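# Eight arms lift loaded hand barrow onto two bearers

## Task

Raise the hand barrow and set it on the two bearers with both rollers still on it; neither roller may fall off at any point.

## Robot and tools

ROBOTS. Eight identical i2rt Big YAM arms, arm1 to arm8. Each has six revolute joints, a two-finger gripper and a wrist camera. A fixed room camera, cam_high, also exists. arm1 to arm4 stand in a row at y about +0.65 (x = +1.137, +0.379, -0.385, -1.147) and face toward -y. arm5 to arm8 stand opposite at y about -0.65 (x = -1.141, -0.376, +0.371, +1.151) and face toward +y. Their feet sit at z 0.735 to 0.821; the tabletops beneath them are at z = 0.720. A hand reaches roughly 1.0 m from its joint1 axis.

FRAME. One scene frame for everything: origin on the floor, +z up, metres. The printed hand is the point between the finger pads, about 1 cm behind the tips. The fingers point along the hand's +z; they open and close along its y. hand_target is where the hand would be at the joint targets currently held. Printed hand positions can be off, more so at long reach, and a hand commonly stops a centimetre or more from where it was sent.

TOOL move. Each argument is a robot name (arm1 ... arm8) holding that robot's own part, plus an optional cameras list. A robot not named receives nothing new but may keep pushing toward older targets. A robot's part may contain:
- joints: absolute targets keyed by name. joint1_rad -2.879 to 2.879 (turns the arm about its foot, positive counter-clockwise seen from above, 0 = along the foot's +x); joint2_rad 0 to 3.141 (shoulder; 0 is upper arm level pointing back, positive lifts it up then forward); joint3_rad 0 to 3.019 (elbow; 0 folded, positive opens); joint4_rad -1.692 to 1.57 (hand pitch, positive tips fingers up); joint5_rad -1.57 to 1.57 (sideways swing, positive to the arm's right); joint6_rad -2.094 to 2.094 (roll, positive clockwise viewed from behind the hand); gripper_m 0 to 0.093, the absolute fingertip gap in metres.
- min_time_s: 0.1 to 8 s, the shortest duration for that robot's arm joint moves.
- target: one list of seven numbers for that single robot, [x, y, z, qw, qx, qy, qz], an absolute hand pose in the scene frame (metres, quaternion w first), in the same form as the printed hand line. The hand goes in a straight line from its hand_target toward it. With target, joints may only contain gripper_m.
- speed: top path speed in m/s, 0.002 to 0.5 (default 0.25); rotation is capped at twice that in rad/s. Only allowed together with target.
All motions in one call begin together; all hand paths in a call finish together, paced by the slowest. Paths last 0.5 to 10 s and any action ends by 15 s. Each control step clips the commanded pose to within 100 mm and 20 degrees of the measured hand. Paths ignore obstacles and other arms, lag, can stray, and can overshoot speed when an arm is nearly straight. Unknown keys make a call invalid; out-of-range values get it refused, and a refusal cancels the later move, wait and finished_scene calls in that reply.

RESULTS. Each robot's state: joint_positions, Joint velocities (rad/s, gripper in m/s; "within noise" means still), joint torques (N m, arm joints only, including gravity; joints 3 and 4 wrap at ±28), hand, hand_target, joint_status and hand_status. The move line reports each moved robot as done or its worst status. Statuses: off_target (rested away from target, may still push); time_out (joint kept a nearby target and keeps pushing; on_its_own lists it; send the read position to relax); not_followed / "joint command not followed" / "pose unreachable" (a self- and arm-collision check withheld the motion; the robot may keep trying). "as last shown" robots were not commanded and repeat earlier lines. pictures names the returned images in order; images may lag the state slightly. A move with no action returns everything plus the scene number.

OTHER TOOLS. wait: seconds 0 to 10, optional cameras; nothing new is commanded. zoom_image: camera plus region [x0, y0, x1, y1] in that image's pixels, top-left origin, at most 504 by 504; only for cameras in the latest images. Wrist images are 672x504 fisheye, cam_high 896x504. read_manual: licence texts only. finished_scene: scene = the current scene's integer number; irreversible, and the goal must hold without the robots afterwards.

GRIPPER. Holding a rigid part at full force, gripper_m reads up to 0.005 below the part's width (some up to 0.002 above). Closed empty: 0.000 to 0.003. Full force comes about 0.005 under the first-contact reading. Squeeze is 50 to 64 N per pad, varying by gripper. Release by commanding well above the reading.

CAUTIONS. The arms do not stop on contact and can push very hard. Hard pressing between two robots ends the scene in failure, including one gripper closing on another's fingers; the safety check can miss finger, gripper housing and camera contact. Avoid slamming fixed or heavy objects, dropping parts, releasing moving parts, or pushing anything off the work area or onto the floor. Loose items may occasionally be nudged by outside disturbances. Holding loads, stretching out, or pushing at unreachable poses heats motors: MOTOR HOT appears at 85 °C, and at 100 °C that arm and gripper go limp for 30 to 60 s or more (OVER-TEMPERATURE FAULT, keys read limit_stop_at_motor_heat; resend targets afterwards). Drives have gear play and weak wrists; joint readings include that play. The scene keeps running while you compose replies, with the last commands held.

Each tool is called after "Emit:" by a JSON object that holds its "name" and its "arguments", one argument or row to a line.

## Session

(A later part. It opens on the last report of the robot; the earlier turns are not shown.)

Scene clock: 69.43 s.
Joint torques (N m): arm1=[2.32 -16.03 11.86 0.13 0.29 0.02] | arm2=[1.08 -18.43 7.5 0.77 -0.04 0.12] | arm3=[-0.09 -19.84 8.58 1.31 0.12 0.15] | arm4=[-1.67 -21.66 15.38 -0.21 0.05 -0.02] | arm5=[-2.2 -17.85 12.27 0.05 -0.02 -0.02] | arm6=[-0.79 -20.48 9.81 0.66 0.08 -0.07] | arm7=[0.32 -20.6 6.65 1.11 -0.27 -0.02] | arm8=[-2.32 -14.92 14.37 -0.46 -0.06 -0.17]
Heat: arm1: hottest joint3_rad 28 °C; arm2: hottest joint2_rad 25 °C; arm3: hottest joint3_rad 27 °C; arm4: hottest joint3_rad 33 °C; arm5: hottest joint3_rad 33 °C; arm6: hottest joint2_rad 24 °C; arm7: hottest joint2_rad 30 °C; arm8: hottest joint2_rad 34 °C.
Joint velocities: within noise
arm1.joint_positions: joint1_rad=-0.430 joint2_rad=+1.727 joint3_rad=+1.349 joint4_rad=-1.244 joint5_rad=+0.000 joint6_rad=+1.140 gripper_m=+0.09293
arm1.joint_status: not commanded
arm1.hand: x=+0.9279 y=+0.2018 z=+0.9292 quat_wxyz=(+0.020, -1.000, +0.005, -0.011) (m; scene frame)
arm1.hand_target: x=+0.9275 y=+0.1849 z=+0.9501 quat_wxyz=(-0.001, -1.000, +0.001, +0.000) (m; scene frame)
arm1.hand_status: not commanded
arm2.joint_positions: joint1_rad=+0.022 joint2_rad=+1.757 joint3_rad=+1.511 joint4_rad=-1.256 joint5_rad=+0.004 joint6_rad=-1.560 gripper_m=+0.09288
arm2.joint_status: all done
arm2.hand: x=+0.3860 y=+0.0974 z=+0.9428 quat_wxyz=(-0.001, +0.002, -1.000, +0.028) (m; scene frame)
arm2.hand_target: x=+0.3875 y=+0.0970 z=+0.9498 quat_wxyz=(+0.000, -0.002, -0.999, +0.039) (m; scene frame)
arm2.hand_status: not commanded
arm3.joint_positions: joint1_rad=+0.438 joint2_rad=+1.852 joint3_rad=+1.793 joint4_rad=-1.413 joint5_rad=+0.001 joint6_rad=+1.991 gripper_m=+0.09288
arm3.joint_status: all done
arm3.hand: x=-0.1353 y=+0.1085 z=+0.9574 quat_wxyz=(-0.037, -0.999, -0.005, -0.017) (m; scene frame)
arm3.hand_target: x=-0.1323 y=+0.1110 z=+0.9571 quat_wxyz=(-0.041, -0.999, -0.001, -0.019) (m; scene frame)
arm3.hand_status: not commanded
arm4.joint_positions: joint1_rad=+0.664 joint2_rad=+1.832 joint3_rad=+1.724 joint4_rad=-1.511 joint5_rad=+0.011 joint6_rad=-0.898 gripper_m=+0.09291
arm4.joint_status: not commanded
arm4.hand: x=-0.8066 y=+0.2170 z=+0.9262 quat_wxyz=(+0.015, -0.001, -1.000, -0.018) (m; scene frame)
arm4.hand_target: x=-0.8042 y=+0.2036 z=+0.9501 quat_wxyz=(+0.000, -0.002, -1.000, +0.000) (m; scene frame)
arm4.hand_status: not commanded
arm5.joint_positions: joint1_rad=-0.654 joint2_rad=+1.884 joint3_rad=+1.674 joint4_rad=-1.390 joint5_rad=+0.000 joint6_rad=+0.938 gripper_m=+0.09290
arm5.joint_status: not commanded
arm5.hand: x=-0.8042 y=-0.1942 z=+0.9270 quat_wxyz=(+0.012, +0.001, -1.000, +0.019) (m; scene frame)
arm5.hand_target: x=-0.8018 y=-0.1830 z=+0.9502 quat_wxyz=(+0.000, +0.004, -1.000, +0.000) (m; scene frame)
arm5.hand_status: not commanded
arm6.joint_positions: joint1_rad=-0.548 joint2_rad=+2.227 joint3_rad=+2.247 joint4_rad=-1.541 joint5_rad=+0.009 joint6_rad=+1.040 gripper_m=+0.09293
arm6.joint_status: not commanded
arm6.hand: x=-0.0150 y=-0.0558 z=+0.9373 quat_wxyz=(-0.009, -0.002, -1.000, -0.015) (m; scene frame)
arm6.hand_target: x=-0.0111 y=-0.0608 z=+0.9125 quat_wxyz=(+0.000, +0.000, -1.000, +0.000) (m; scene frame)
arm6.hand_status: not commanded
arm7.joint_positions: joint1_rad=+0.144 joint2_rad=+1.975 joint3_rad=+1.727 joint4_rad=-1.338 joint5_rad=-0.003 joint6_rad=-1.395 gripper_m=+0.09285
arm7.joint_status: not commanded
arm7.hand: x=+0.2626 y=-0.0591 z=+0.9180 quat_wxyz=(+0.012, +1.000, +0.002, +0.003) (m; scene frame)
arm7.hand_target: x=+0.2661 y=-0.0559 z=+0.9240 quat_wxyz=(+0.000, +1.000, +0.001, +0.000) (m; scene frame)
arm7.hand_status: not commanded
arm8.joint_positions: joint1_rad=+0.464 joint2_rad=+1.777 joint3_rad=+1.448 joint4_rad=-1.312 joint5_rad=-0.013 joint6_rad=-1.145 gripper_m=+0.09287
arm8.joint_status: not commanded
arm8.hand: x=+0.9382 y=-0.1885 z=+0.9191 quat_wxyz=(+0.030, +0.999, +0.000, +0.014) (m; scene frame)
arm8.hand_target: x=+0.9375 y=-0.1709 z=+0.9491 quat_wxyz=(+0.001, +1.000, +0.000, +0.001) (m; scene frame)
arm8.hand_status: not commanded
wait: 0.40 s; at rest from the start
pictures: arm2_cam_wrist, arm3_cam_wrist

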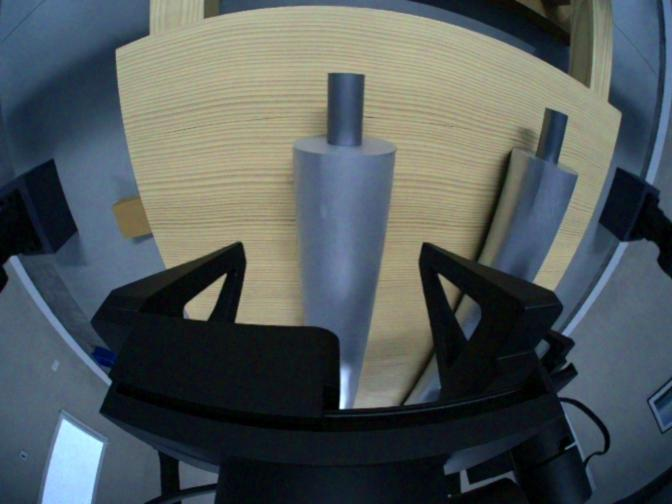

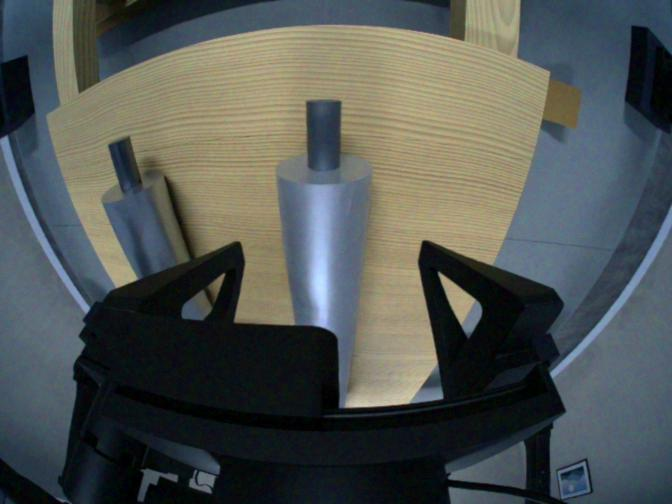

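Emit:
{"name": "wait", "arguments": {
  "seconds": 0.8,
  "cameras": ["arm2_cam_wrist", "arm3_cam_wrist"]
}}

Scene clock: 70.77 s.
Joint torques (N m): arm1=[2.14 -15.85 11.84 0.13 0.27 0.01] | arm2=[0.85 -18.49 7.64 0.77 -0.04 0.08] | arm3=[-0.09 -19.84 8.55 1.31 0.12 0.15] | arm4=[-1.85 -21.54 15.46 -0.16 0.03 -0.02] | arm5=[-2.2 -17.85 12.27 0.05 -0.03 -0.02] | arm6=[-0.97 -20.54 9.83 0.7 0.07 -0.07] | arm7=[0.26 -20.6 6.69 1.13 -0.26 -0.02] | arm8=[-2.37 -14.86 14.38 -0.47 -0.06 -0.17]
Heat: arm1: hottest joint3_rad 28 °C; arm2: hottest joint2_rad 25 °C; arm3: hottest joint3_rad 27 °C; arm4: hottest joint3_rad 34 °C; arm5: hottest joint3_rad 33 °C; arm6: hottest joint2_rad 24 °C; arm7: hottest joint2_rad 30 °C; arm8: hottest joint2_rad 34 °C.
Joint velocities: within noise
arm1.joint_positions: joint1_rad=-0.430 joint2_rad=+1.727 joint3_rad=+1.349 joint4_rad=-1.244 joint5_rad=+0.000 joint6_rad=+1.140 gripper_m=+0.09293
arm1.joint_status: not commanded
arm1.hand: x=+0.9279 y=+0.2018 z=+0.9292 quat_wxyz=(+0.020, -1.000, +0.005, -0.011) (m; scene frame)
arm1.hand_target: x=+0.9275 y=+0.1849 z=+0.9501 quat_wxyz=(-0.001, -1.000, +0.001, +0.000) (m; scene frame)
arm1.hand_status: not commanded
arm2.joint_positions: joint1_rad=+0.020 joint2_rad=+1.757 joint3_rad=+1.511 joint4_rad=-1.256 joint5_rad=+0.004 joint6_rad=-1.560 gripper_m=+0.09288
arm2.joint_status: all done
arm2.hand: x=+0.3851 y=+0.0974 z=+0.9428 quat_wxyz=(-0.001, +0.002, -1.000, +0.028) (m; scene frame)
arm2.hand_target: x=+0.3866 y=+0.0970 z=+0.9498 quat_wxyz=(+0.000, -0.003, -0.999, +0.039) (m; scene frame)
arm2.hand_status: not commanded
arm3.joint_positions: joint1_rad=+0.438 joint2_rad=+1.852 joint3_rad=+1.793 joint4_rad=-1.413 joint5_rad=+0.001 joint6_rad=+1.991 gripper_m=+0.09288
arm3.joint_status: all done
arm3.hand: x=-0.1353 y=+0.1085 z=+0.9574 quat_wxyz=(-0.037, -0.999, -0.005, -0.017) (m; scene frame)
arm3.hand_target: x=-0.1323 y=+0.1110 z=+0.9571 quat_wxyz=(-0.041, -0.999, -0.001, -0.019) (m; scene frame)
arm3.hand_status: not commanded
arm4.joint_positions: joint1_rad=+0.664 joint2_rad=+1.832 joint3_rad=+1.724 joint4_rad=-1.511 joint5_rad=+0.011 joint6_rad=-0.898 gripper_m=+0.09291
arm4.joint_status: not commanded
arm4.hand: x=-0.8066 y=+0.2170 z=+0.9262 quat_wxyz=(+0.015, -0.001, -1.000, -0.018) (m; scene frame)
arm4.hand_target: x=-0.8042 y=+0.2036 z=+0.9501 quat_wxyz=(+0.000, -0.002, -1.000, +0.000) (m; scene frame)
arm4.hand_status: not commanded
arm5.joint_positions: joint1_rad=-0.654 joint2_rad=+1.884 joint3_rad=+1.674 joint4_rad=-1.390 joint5_rad=+0.000 joint6_rad=+0.938 gripper_m=+0.09290
arm5.joint_status: not commanded
arm5.hand: x=-0.8042 y=-0.1942 z=+0.9270 quat_wxyz=(+0.012, +0.001, -1.000, +0.019) (m; scene frame)
arm5.hand_target: x=-0.8018 y=-0.1830 z=+0.9502 quat_wxyz=(+0.000, +0.004, -1.000, +0.000) (m; scene frame)
arm5.hand_status: not commanded
arm6.joint_positions: joint1_rad=-0.548 joint2_rad=+2.227 joint3_rad=+2.247 joint4_rad=-1.541 joint5_rad=+0.009 joint6_rad=+1.040 gripper_m=+0.09293
arm6.joint_status: not commanded
arm6.hand: x=-0.0150 y=-0.0558 z=+0.9373 quat_wxyz=(-0.009, -0.002, -1.000, -0.015) (m; scene frame)
arm6.hand_target: x=-0.0111 y=-0.0608 z=+0.9125 quat_wxyz=(+0.000, +0.000, -1.000, +0.000) (m; scene frame)
arm6.hand_status: not commanded
arm7.joint_positions: joint1_rad=+0.144 joint2_rad=+1.975 joint3_rad=+1.727 joint4_rad=-1.338 joint5_rad=-0.003 joint6_rad=-1.395 gripper_m=+0.09285
arm7.joint_status: not commanded
arm7.hand: x=+0.2626 y=-0.0591 z=+0.9180 quat_wxyz=(+0.012, +1.000, +0.002, +0.003) (m; scene frame)
arm7.hand_target: x=+0.2661 y=-0.0559 z=+0.9240 quat_wxyz=(+0.000, +1.000, +0.001, +0.000) (m; scene frame)
arm7.hand_status: not commanded
arm8.joint_positions: joint1_rad=+0.464 joint2_rad=+1.777 joint3_rad=+1.448 joint4_rad=-1.312 joint5_rad=-0.013 joint6_rad=-1.145 gripper_m=+0.09287
arm8.joint_status: not commanded
arm8.hand: x=+0.9382 y=-0.1885 z=+0.9191 quat_wxyz=(+0.030, +0.999, +0.000, +0.014) (m; scene frame)
arm8.hand_target: x=+0.9375 y=-0.1709 z=+0.9491 quat_wxyz=(+0.001, +1.000, +0.000, +0.001) (m; scene frame)
arm8.hand_status: not commanded
wait: 0.80 s; at rest from the start
pictures: arm2_cam_wrist, arm3_cam_wrist

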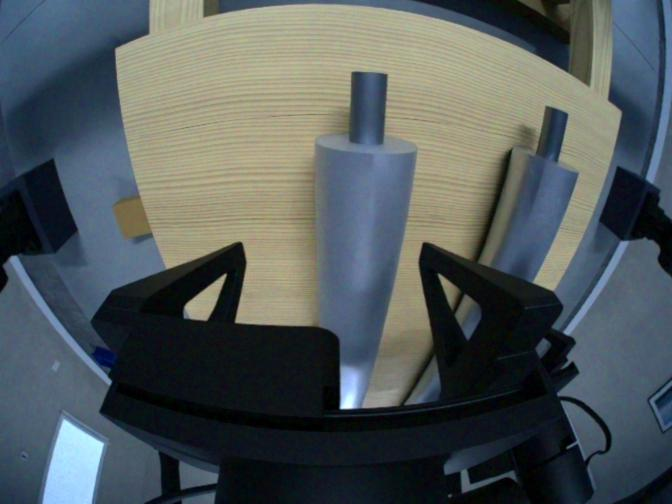

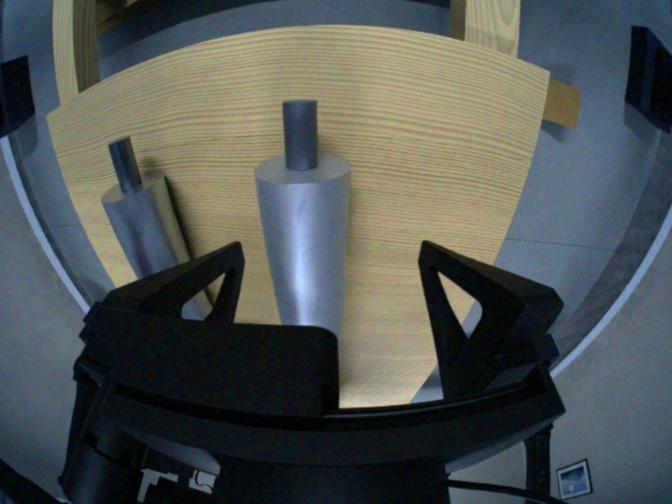

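Emit:
{"name": "move", "arguments": {
  "arm2": {"joints": {"joint2_rad": 1.48}, "min_time_s": 1.2},
  "arm3": {"joints": {"joint2_rad": 1.58}, "min_time_s": 1.2},
  "cameras": ["arm2_cam_wrist", "arm3_cam_wrist", "arm6_cam_wrist", "arm7_cam_wrist"]
}}

Scene clock: 72.90 s.
Joint torques (N m): arm1=[2.14 -16.03 11.89 0.16 0.28 0.01] | arm2=[0.85 -14.21 8.38 1.36 -0.05 0.15] | arm3=[-0.03 -14.92 8.96 1.84 0.12 0.13] | arm4=[-1.85 -21.6 15.47 -0.16 0.06 -0.02] | arm5=[-2.2 -17.85 12.26 0.05 -0.02 -0.02] | arm6=[-0.85 -20.54 9.8 0.68 0.09 -0.08] | arm7=[0.56 -20.6 6.69 1.1 -0.26 -0.02] | arm8=[-2.37 -14.86 14.39 -0.46 -0.06 -0.17]
Heat: arm1: hottest joint3_rad 29 °C; arm2: hottest joint2_rad 25 °C; arm3: hottest joint1_rad 26 °C; arm4: hottest joint3_rad 34 °C; arm5: hottest joint3_rad 33 °C; arm6: hottest joint2_rad 24 °C; arm7: hottest joint2_rad 30 °C; arm8: hottest joint2_rad 34 °C.
move: arm2 done; arm3 done
Joint velocities: within noise
arm1, arm4, arm5, arm6, arm7, arm8: as last shown
arm2.joint_positions: joint1_rad=+0.020 joint2_rad=+1.486 joint3_rad=+1.509 joint4_rad=-1.256 joint5_rad=+0.004 joint6_rad=-1.560 gripper_m=+0.09288
arm2.joint_status: all done
arm2.hand: x=+0.3840 y=+0.1203 z=+1.0824 quat_wxyz=(-0.003, +0.001, -0.987, +0.162) (m; scene frame)
arm2.hand_target: x=+0.3854 y=+0.1192 z=+1.0843 quat_wxyz=(-0.003, -0.004, -0.986, +0.169) (m; scene frame)
arm2.hand_status: not commanded
arm3.joint_positions: joint1_rad=+0.438 joint2_rad=+1.578 joint3_rad=+1.793 joint4_rad=-1.414 joint5_rad=+0.001 joint6_rad=+1.991 gripper_m=+0.09288
arm3.joint_status: all done
arm3.hand: x=-0.1520 y=+0.1447 z=+1.1113 quat_wxyz=(-0.161, -0.984, -0.005, -0.073) (m; scene frame)
arm3.hand_target: x=-0.1482 y=+0.1446 z=+1.1045 quat_wxyz=(-0.159, -0.984, +0.000, -0.074) (m; scene frame)
arm3.hand_status: not commanded
pictures: arm2_cam_wrist, arm3_cam_wrist, arm6_cam_wrist, arm7_cam_wrist

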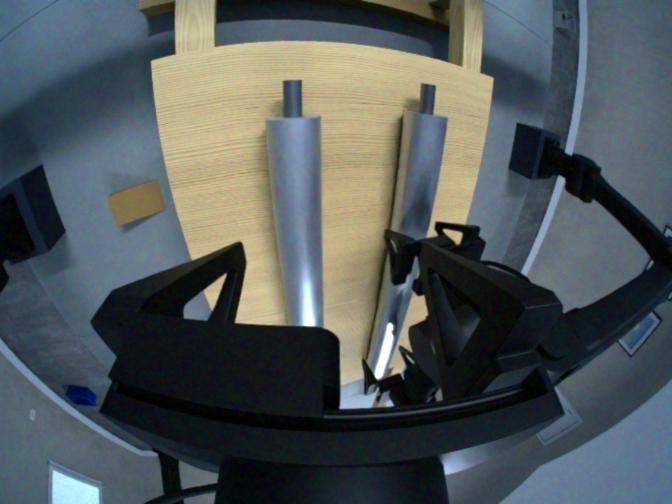

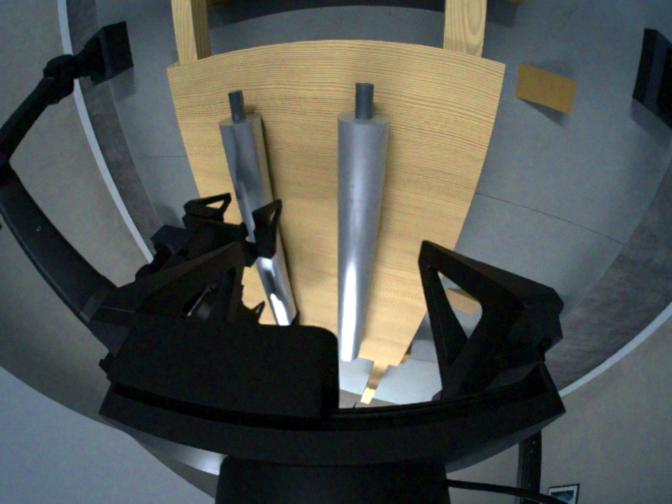

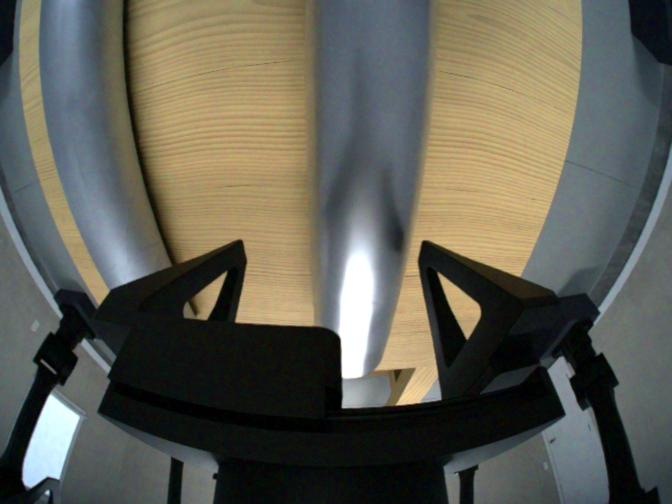

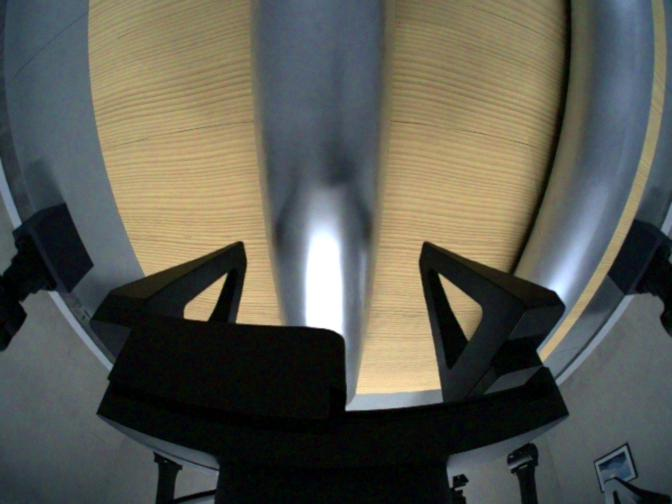

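Emit:
{"name": "move", "arguments": {
  "arm6": {"joints": {"joint2_rad": 1.95}, "min_time_s": 1.3},
  "arm7": {"joints": {"joint2_rad": 1.69}, "min_time_s": 1.3},
  "cameras": ["arm2_cam_wrist", "arm3_cam_wrist", "arm6_cam_wrist", "arm7_cam_wrist", "cam_high"]
}}

Emit:
{"name": "wait", "arguments": {
  "seconds": 0.5,
  "cameras": ["arm2_cam_wrist", "arm3_cam_wrist", "arm6_cam_wrist", "arm7_cam_wrist"]
}}

Scene clock: 75.23 s.
Joint torques (N m): arm1=[2.32 -15.85 11.84 0.16 0.28 0.02] | arm2=[1.03 -14.33 8.42 1.35 -0.08 0.13] | arm3=[-0.15 -15.03 8.91 1.85 0.12 0.13] | arm4=[-1.85 -21.71 15.46 -0.16 0.06 -0.02] | arm5=[-2.2 -17.85 12.27 0.05 -0.03 -0.02] | arm6=[-0.91 -19.37 10.58 1.28 0.07 -0.1] | arm7=[0.38 -17.79 7.69 1.59 -0.25 0.01] | arm8=[-2.37 -14.92 14.38 -0.46 -0.06 -0.17]
Heat: arm1: hottest joint3_rad 29 °C; arm2: hottest joint2_rad 25 °C; arm3: hottest joint1_rad 26 °C; arm4: hottest joint3_rad 34 °C; arm5: hottest joint3_rad 33 °C; arm6: hottest joint2_rad 25 °C; arm7: hottest joint2_rad 30 °C; arm8: hottest joint2_rad 34 °C.
move: arm6 done; arm7 done
Joint velocities: within noise
arm1, arm2, arm3, arm4, arm5, arm8: as last shown
arm6.joint_positions: joint1_rad=-0.548 joint2_rad=+1.949 joint3_rad=+2.240 joint4_rad=-1.541 joint5_rad=+0.009 joint6_rad=+1.040 gripper_m=+0.09293
arm6.joint_status: all done
arm6.hand: x=-0.0286 y=-0.0817 z=+1.1198 quat_wxyz=(-0.077, -0.003, -0.988, -0.131) (m; scene frame)
arm6.hand_target: x=-0.0233 y=-0.0840 z=+1.1154 quat_wxyz=(-0.078, -0.001, -0.989, -0.129) (m; scene frame)
arm6.hand_status: not commanded
arm7.joint_positions: joint1_rad=+0.144 joint2_rad=+1.706 joint3_rad=+1.721 joint4_rad=-1.337 joint5_rad=-0.003 joint6_rad=-1.403 gripper_m=+0.09285
arm7.joint_status: all done
arm7.hand: x=+0.2646 y=-0.0740 z=+1.0695 quat_wxyz=(-0.118, +0.993, +0.007, -0.020) (m; scene frame)
arm7.hand_target: x=+0.2681 y=-0.0717 z=+1.0802 quat_wxyz=(-0.133, +0.991, +0.005, -0.023) (m; scene frame)
arm7.hand_status: not commanded
pictures: arm2_cam_wrist, arm3_cam_wrist, arm6_cam_wrist, arm7_cam_wrist, cam_high

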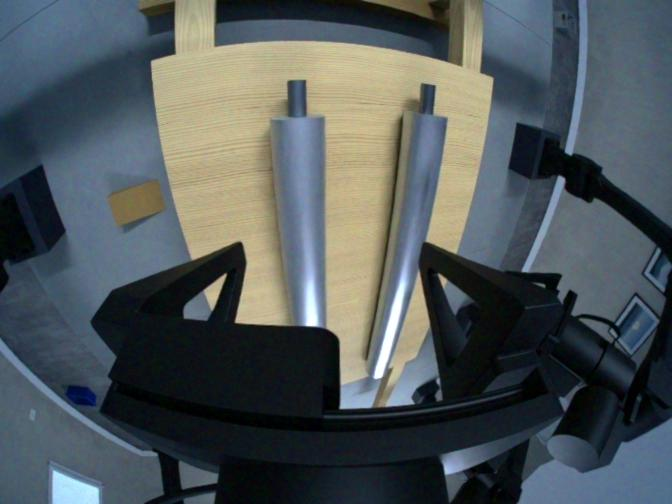

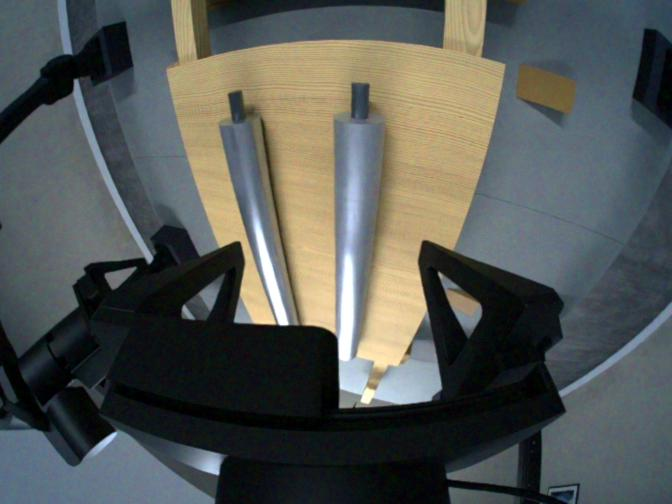

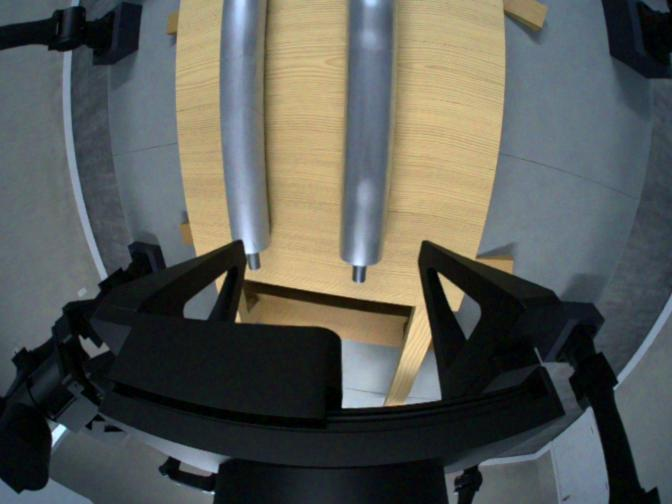

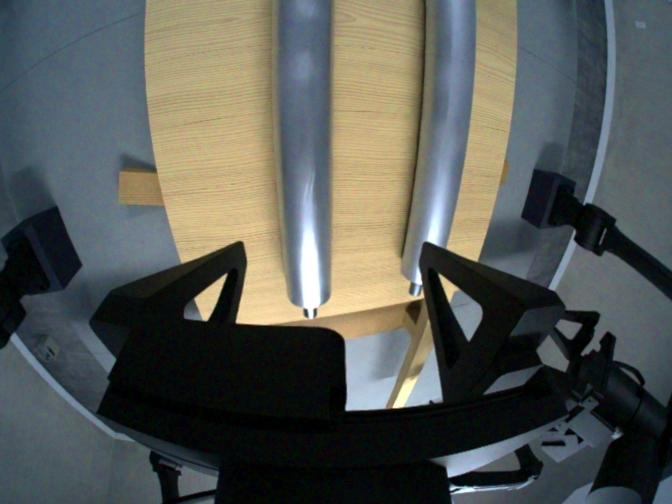

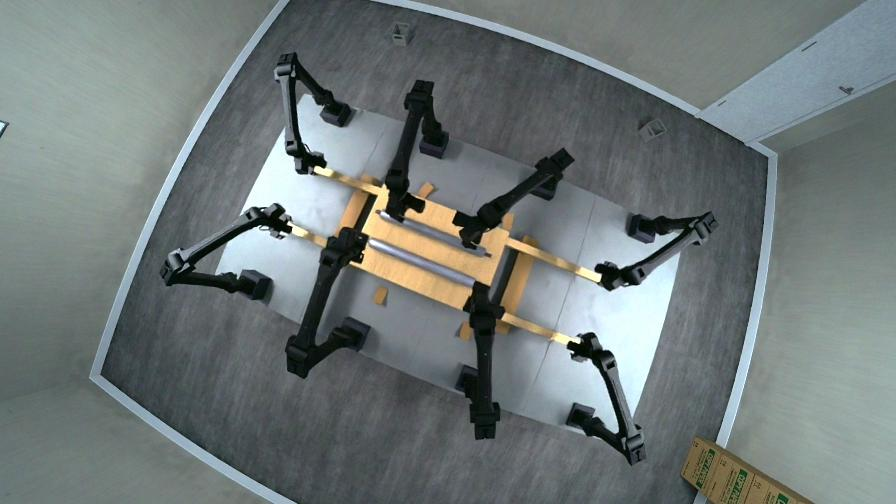

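Scene clock: 75.73 s.
Joint torques (N m): arm1=[2.14 -16.03 11.78 0.14 0.29 0.02] | arm2=[1.08 -13.86 8.36 1.37 -0.03 0.13] | arm3=[-0.09 -14.97 8.91 1.87 0.12 0.13] | arm4=[-1.79 -21.42 15.42 -0.12 0.06 -0.03] | arm5=[-2.2 -17.9 12.27 0.03 -0.02 -0.02] | arm6=[-0.91 -19.31 10.7 1.35 0.07 -0.1] | arm7=[0.38 -17.61 7.73 1.59 -0.26 0] | arm8=[-2.37 -14.92 14.38 -0.46 -0.06 -0.17]
Heat: arm1: hottest joint3_rad 29 °C; arm2: hottest joint2_rad 25 °C; arm3: hottest joint1_rad 26 °C; arm4: hottest joint3_rad 34 °C; arm5: hottest joint3_rad 33 °C; arm6: hottest joint2_rad 25 °C; arm7: hottest joint2_rad 30 °C; arm8: hottest joint2_rad 34 °C.
Joint velocities: within noise
arm1.joint_positions: joint1_rad=-0.430 joint2_rad=+1.727 joint3_rad=+1.349 joint4_rad=-1.244 joint5_rad=+0.000 joint6_rad=+1.140 gripper_m=+0.09293
arm1.joint_status: not commanded
arm1.hand: x=+0.9279 y=+0.2018 z=+0.9292 quat_wxyz=(+0.020, -1.000, +0.005, -0.011) (m; scene frame)
arm1.hand_target: x=+0.9275 y=+0.1849 z=+0.9501 quat_wxyz=(-0.001, -1.000, +0.001, +0.000) (m; scene frame)
arm1.hand_status: not commanded
arm2.joint_positions: joint1_rad=+0.020 joint2_rad=+1.486 joint3_rad=+1.509 joint4_rad=-1.256 joint5_rad=+0.004 joint6_rad=-1.560 gripper_m=+0.09288
arm2.joint_status: not commanded
arm2.hand: x=+0.3840 y=+0.1203 z=+1.0824 quat_wxyz=(-0.003, +0.001, -0.987, +0.162) (m; scene frame)
arm2.hand_target: x=+0.3854 y=+0.1192 z=+1.0843 quat_wxyz=(-0.003, -0.004, -0.986, +0.169) (m; scene frame)
arm2.hand_status: not commanded
arm3.joint_positions: joint1_rad=+0.438 joint2_rad=+1.578 joint3_rad=+1.793 joint4_rad=-1.414 joint5_rad=+0.001 joint6_rad=+1.991 gripper_m=+0.09288
arm3.joint_status: not commanded
arm3.hand: x=-0.1520 y=+0.1447 z=+1.1113 quat_wxyz=(-0.161, -0.984, -0.005, -0.073) (m; scene frame)
arm3.hand_target: x=-0.1482 y=+0.1446 z=+1.1045 quat_wxyz=(-0.159, -0.984, +0.000, -0.074) (m; scene frame)
arm3.hand_status: not commanded
arm4.joint_positions: joint1_rad=+0.664 joint2_rad=+1.832 joint3_rad=+1.724 joint4_rad=-1.511 joint5_rad=+0.011 joint6_rad=-0.898 gripper_m=+0.09291
arm4.joint_status: not commanded
arm4.hand: x=-0.8066 y=+0.2170 z=+0.9262 quat_wxyz=(+0.015, -0.001, -1.000, -0.018) (m; scene frame)
arm4.hand_target: x=-0.8042 y=+0.2036 z=+0.9501 quat_wxyz=(+0.000, -0.002, -1.000, +0.000) (m; scene frame)
arm4.hand_status: not commanded
arm5.joint_positions: joint1_rad=-0.654 joint2_rad=+1.884 joint3_rad=+1.674 joint4_rad=-1.390 joint5_rad=+0.000 joint6_rad=+0.938 gripper_m=+0.09290
arm5.joint_status: not commanded
arm5.hand: x=-0.8042 y=-0.1942 z=+0.9270 quat_wxyz=(+0.012, +0.001, -1.000, +0.019) (m; scene frame)
arm5.hand_target: x=-0.8018 y=-0.1830 z=+0.9502 quat_wxyz=(+0.000, +0.004, -1.000, +0.000) (m; scene frame)
arm5.hand_status: not commanded
arm6.joint_positions: joint1_rad=-0.548 joint2_rad=+1.949 joint3_rad=+2.240 joint4_rad=-1.541 joint5_rad=+0.009 joint6_rad=+1.040 gripper_m=+0.09293
arm6.joint_status: all done
arm6.hand: x=-0.0286 y=-0.0817 z=+1.1198 quat_wxyz=(-0.077, -0.003, -0.988, -0.131) (m; scene frame)
arm6.hand_target: x=-0.0233 y=-0.0840 z=+1.1154 quat_wxyz=(-0.078, -0.001, -0.989, -0.129) (m; scene frame)
arm6.hand_status: not commanded
arm7.joint_positions: joint1_rad=+0.144 joint2_rad=+1.706 joint3_rad=+1.721 joint4_rad=-1.337 joint5_rad=-0.003 joint6_rad=-1.403 gripper_m=+0.09285
arm7.joint_status: all done
arm7.hand: x=+0.2646 y=-0.0740 z=+1.0695 quat_wxyz=(-0.118, +0.993, +0.007, -0.020) (m; scene frame)
arm7.hand_target: x=+0.2681 y=-0.0717 z=+1.0802 quat_wxyz=(-0.133, +0.991, +0.005, -0.023) (m; scene frame)
arm7.hand_status: not commanded
arm8.joint_positions: joint1_rad=+0.464 joint2_rad=+1.777 joint3_rad=+1.448 joint4_rad=-1.312 joint5_rad=-0.013 joint6_rad=-1.145 gripper_m=+0.09287
arm8.joint_status: not commanded
arm8.hand: x=+0.9382 y=-0.1885 z=+0.9191 quat_wxyz=(+0.030, +0.999, +0.000, +0.014) (m; scene frame)
arm8.hand_target: x=+0.9375 y=-0.1709 z=+0.9491 quat_wxyz=(+0.001, +1.000, +0.000, +0.001) (m; scene frame)
arm8.hand_status: not commanded
wait: 0.50 s; at rest by 0.27 s
pictures: arm2_cam_wrist, arm3_cam_wrist, arm6_cam_wrist, arm7_cam_wrist

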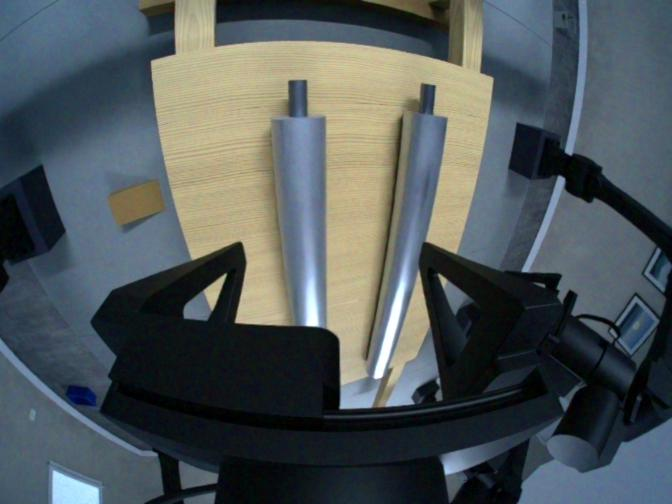

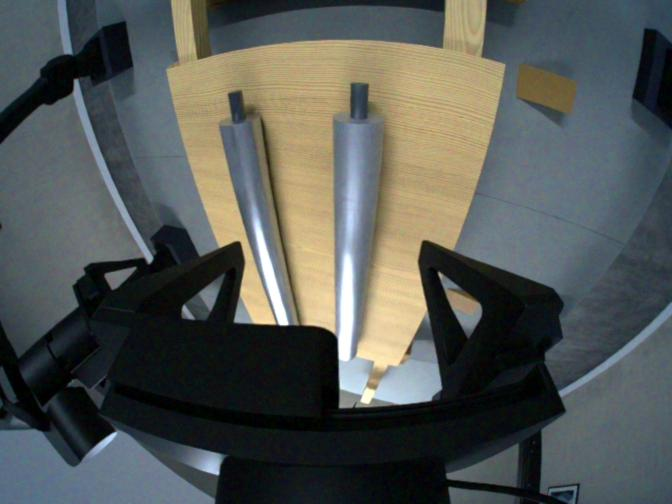

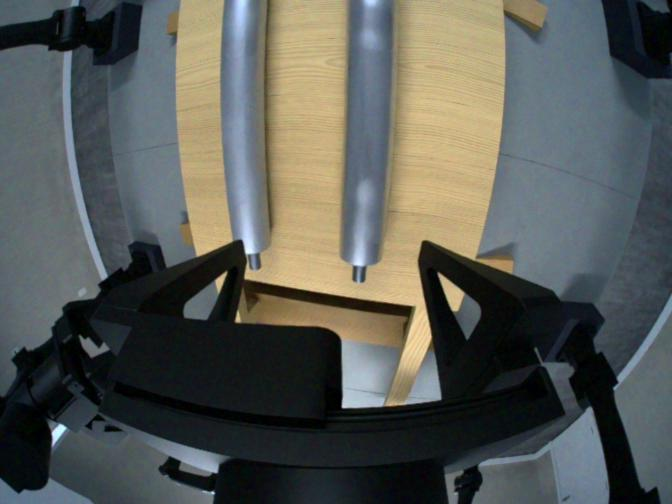

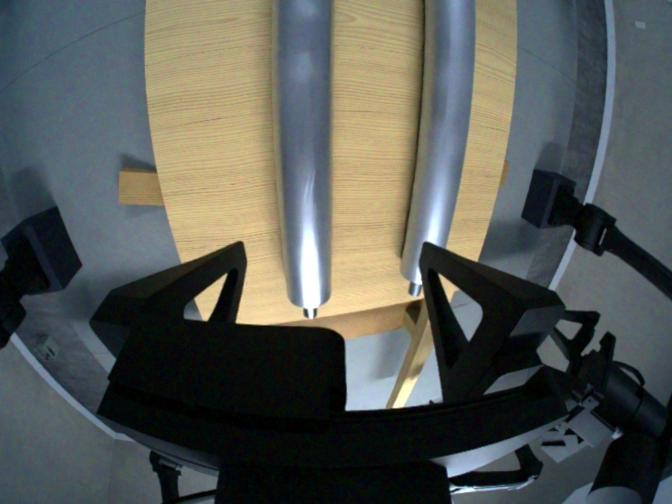

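Emit:
{"name": "wait", "arguments": {
  "seconds": 1.5,
  "cameras": ["arm2_cam_wrist", "arm3_cam_wrist", "arm6_cam_wrist", "arm1_cam_wrist", "arm8_cam_wrist"]
}}

Scene clock: 77.77 s.
Joint torques (N m): arm1=[2.14 -16.15 11.82 0.08 0.28 0.03] | arm2=[0.97 -14.1 8.39 1.33 -0.03 0.11] | arm3=[-0.09 -14.97 8.91 1.85 0.12 0.12] | arm4=[-1.73 -21.83 15.42 -0.17 0.05 -0.02] | arm5=[-2.2 -17.9 12.26 0.05 -0.03 -0.02] | arm6=[-0.91 -19.37 10.69 1.28 0.08 -0.09] | arm7=[0.44 -17.61 7.68 1.58 -0.26 0.01] | arm8=[-2.37 -14.92 14.37 -0.46 -0.06 -0.17]
Heat: arm1: hottest joint3_rad 29 °C; arm2: hottest joint3_rad 25 °C; arm3: hottest joint1_rad 26 °C; arm4: hottest joint3_rad 34 °C; arm5: hottest joint3_rad 33 °C; arm6: hottest joint2_rad 25 °C; arm7: hottest joint2_rad 30 °C; arm8: hottest joint2_rad 34 °C.
Joint velocities: within noise
arm1.joint_positions: joint1_rad=-0.430 joint2_rad=+1.727 joint3_rad=+1.349 joint4_rad=-1.244 joint5_rad=+0.000 joint6_rad=+1.140 gripper_m=+0.09293
arm1.joint_status: not commanded
arm1.hand: x=+0.9279 y=+0.2018 z=+0.9292 quat_wxyz=(+0.020, -1.000, +0.005, -0.011) (m; scene frame)
arm1.hand_target: x=+0.9275 y=+0.1849 z=+0.9501 quat_wxyz=(-0.001, -1.000, +0.001, +0.000) (m; scene frame)
arm1.hand_status: not commanded
arm2.joint_positions: joint1_rad=+0.020 joint2_rad=+1.486 joint3_rad=+1.509 joint4_rad=-1.256 joint5_rad=+0.004 joint6_rad=-1.560 gripper_m=+0.09288
arm2.joint_status: not commanded
arm2.hand: x=+0.3840 y=+0.1203 z=+1.0824 quat_wxyz=(-0.003, +0.001, -0.987, +0.162) (m; scene frame)
arm2.hand_target: x=+0.3854 y=+0.1192 z=+1.0843 quat_wxyz=(-0.003, -0.004, -0.986, +0.169) (m; scene frame)
arm2.hand_status: not commanded
arm3.joint_positions: joint1_rad=+0.438 joint2_rad=+1.578 joint3_rad=+1.793 joint4_rad=-1.414 joint5_rad=+0.001 joint6_rad=+1.991 gripper_m=+0.09288
arm3.joint_status: not commanded
arm3.hand: x=-0.1520 y=+0.1447 z=+1.1113 quat_wxyz=(-0.161, -0.984, -0.005, -0.073) (m; scene frame)
arm3.hand_target: x=-0.1482 y=+0.1446 z=+1.1045 quat_wxyz=(-0.159, -0.984, +0.000, -0.074) (m; scene frame)
arm3.hand_status: not commanded
arm4.joint_positions: joint1_rad=+0.664 joint2_rad=+1.832 joint3_rad=+1.724 joint4_rad=-1.511 joint5_rad=+0.011 joint6_rad=-0.898 gripper_m=+0.09291
arm4.joint_status: not commanded
arm4.hand: x=-0.8066 y=+0.2170 z=+0.9262 quat_wxyz=(+0.015, -0.001, -1.000, -0.018) (m; scene frame)
arm4.hand_target: x=-0.8042 y=+0.2036 z=+0.9501 quat_wxyz=(+0.000, -0.002, -1.000, +0.000) (m; scene frame)
arm4.hand_status: not commanded
arm5.joint_positions: joint1_rad=-0.654 joint2_rad=+1.884 joint3_rad=+1.674 joint4_rad=-1.390 joint5_rad=+0.000 joint6_rad=+0.938 gripper_m=+0.09290
arm5.joint_status: not commanded
arm5.hand: x=-0.8042 y=-0.1942 z=+0.9270 quat_wxyz=(+0.012, +0.001, -1.000, +0.019) (m; scene frame)
arm5.hand_target: x=-0.8018 y=-0.1830 z=+0.9502 quat_wxyz=(+0.000, +0.004, -1.000, +0.000) (m; scene frame)
arm5.hand_status: not commanded
arm6.joint_positions: joint1_rad=-0.548 joint2_rad=+1.949 joint3_rad=+2.240 joint4_rad=-1.541 joint5_rad=+0.009 joint6_rad=+1.040 gripper_m=+0.09293
arm6.joint_status: all done
arm6.hand: x=-0.0286 y=-0.0817 z=+1.1198 quat_wxyz=(-0.077, -0.003, -0.988, -0.131) (m; scene frame)
arm6.hand_target: x=-0.0233 y=-0.0840 z=+1.1154 quat_wxyz=(-0.078, -0.001, -0.989, -0.129) (m; scene frame)
arm6.hand_status: not commanded
arm7.joint_positions: joint1_rad=+0.144 joint2_rad=+1.706 joint3_rad=+1.721 joint4_rad=-1.337 joint5_rad=-0.003 joint6_rad=-1.403 gripper_m=+0.09285
arm7.joint_status: all done
arm7.hand: x=+0.2646 y=-0.0740 z=+1.0695 quat_wxyz=(-0.118, +0.993, +0.007, -0.020) (m; scene frame)
arm7.hand_target: x=+0.2681 y=-0.0717 z=+1.0802 quat_wxyz=(-0.133, +0.991, +0.005, -0.023) (m; scene frame)
arm7.hand_status: not commanded
arm8.joint_positions: joint1_rad=+0.464 joint2_rad=+1.777 joint3_rad=+1.448 joint4_rad=-1.312 joint5_rad=-0.013 joint6_rad=-1.145 gripper_m=+0.09287
arm8.joint_status: not commanded
arm8.hand: x=+0.9382 y=-0.1885 z=+0.9191 quat_wxyz=(+0.030, +0.999, +0.000, +0.014) (m; scene frame)
arm8.hand_target: x=+0.9375 y=-0.1709 z=+0.9491 quat_wxyz=(+0.001, +1.000, +0.000, +0.001) (m; scene frame)
arm8.hand_status: not commanded
wait: 1.50 s; at rest from the start
pictures: arm1_cam_wrist, arm2_cam_wrist, arm3_cam_wrist, arm6_cam_wrist, arm8_cam_wrist

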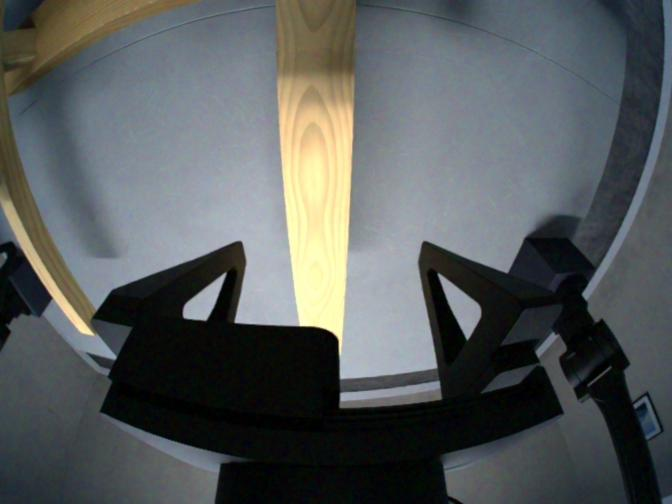

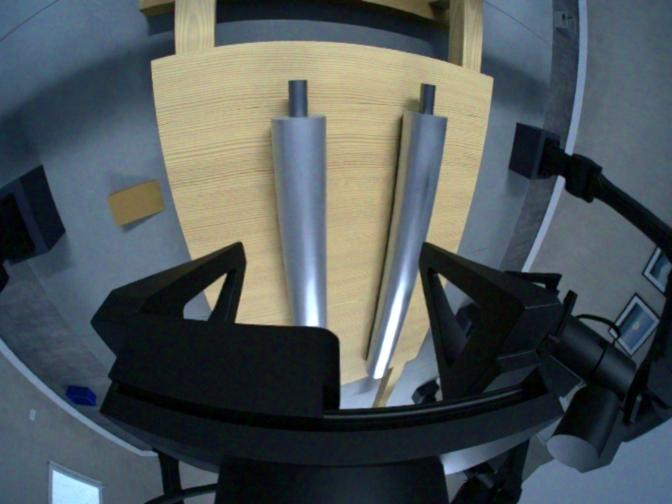

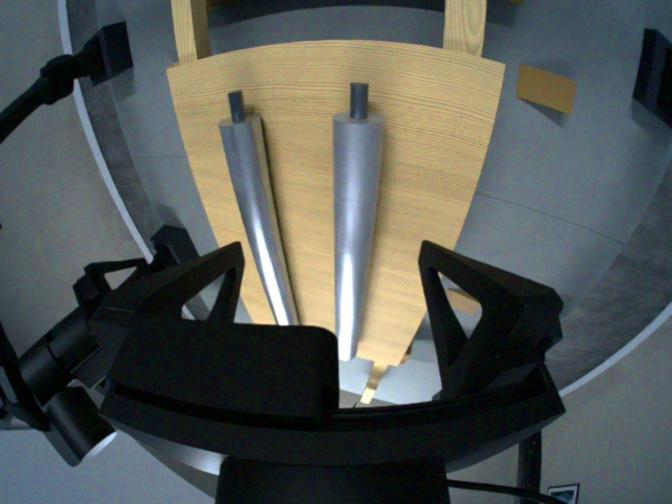

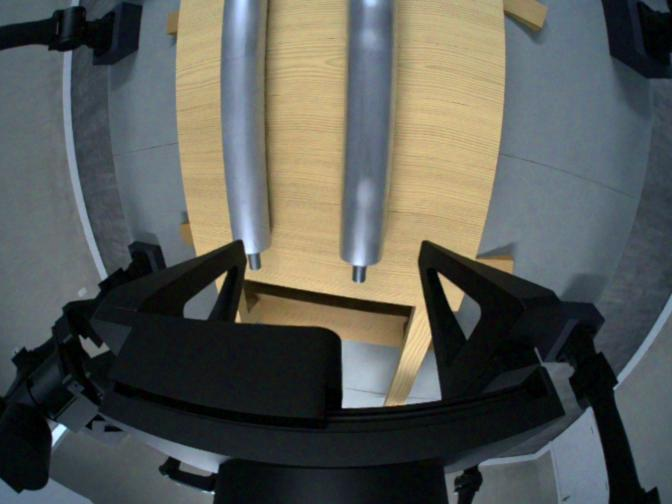

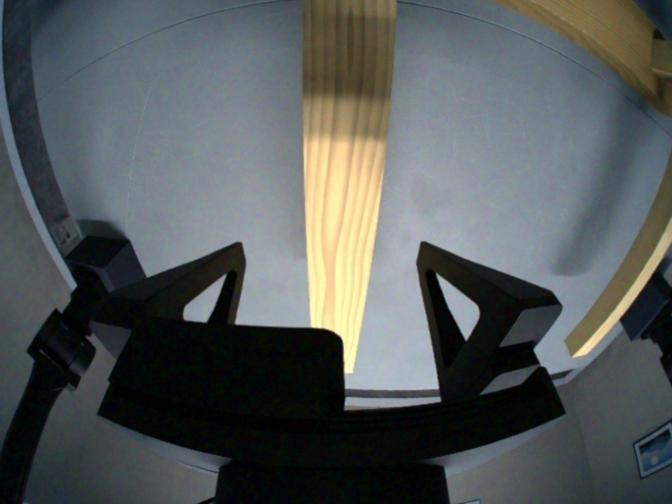

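Emit:
{"name": "finished_scene", "arguments": {
  "scene": 2
}}

The scene is finished: the task was done.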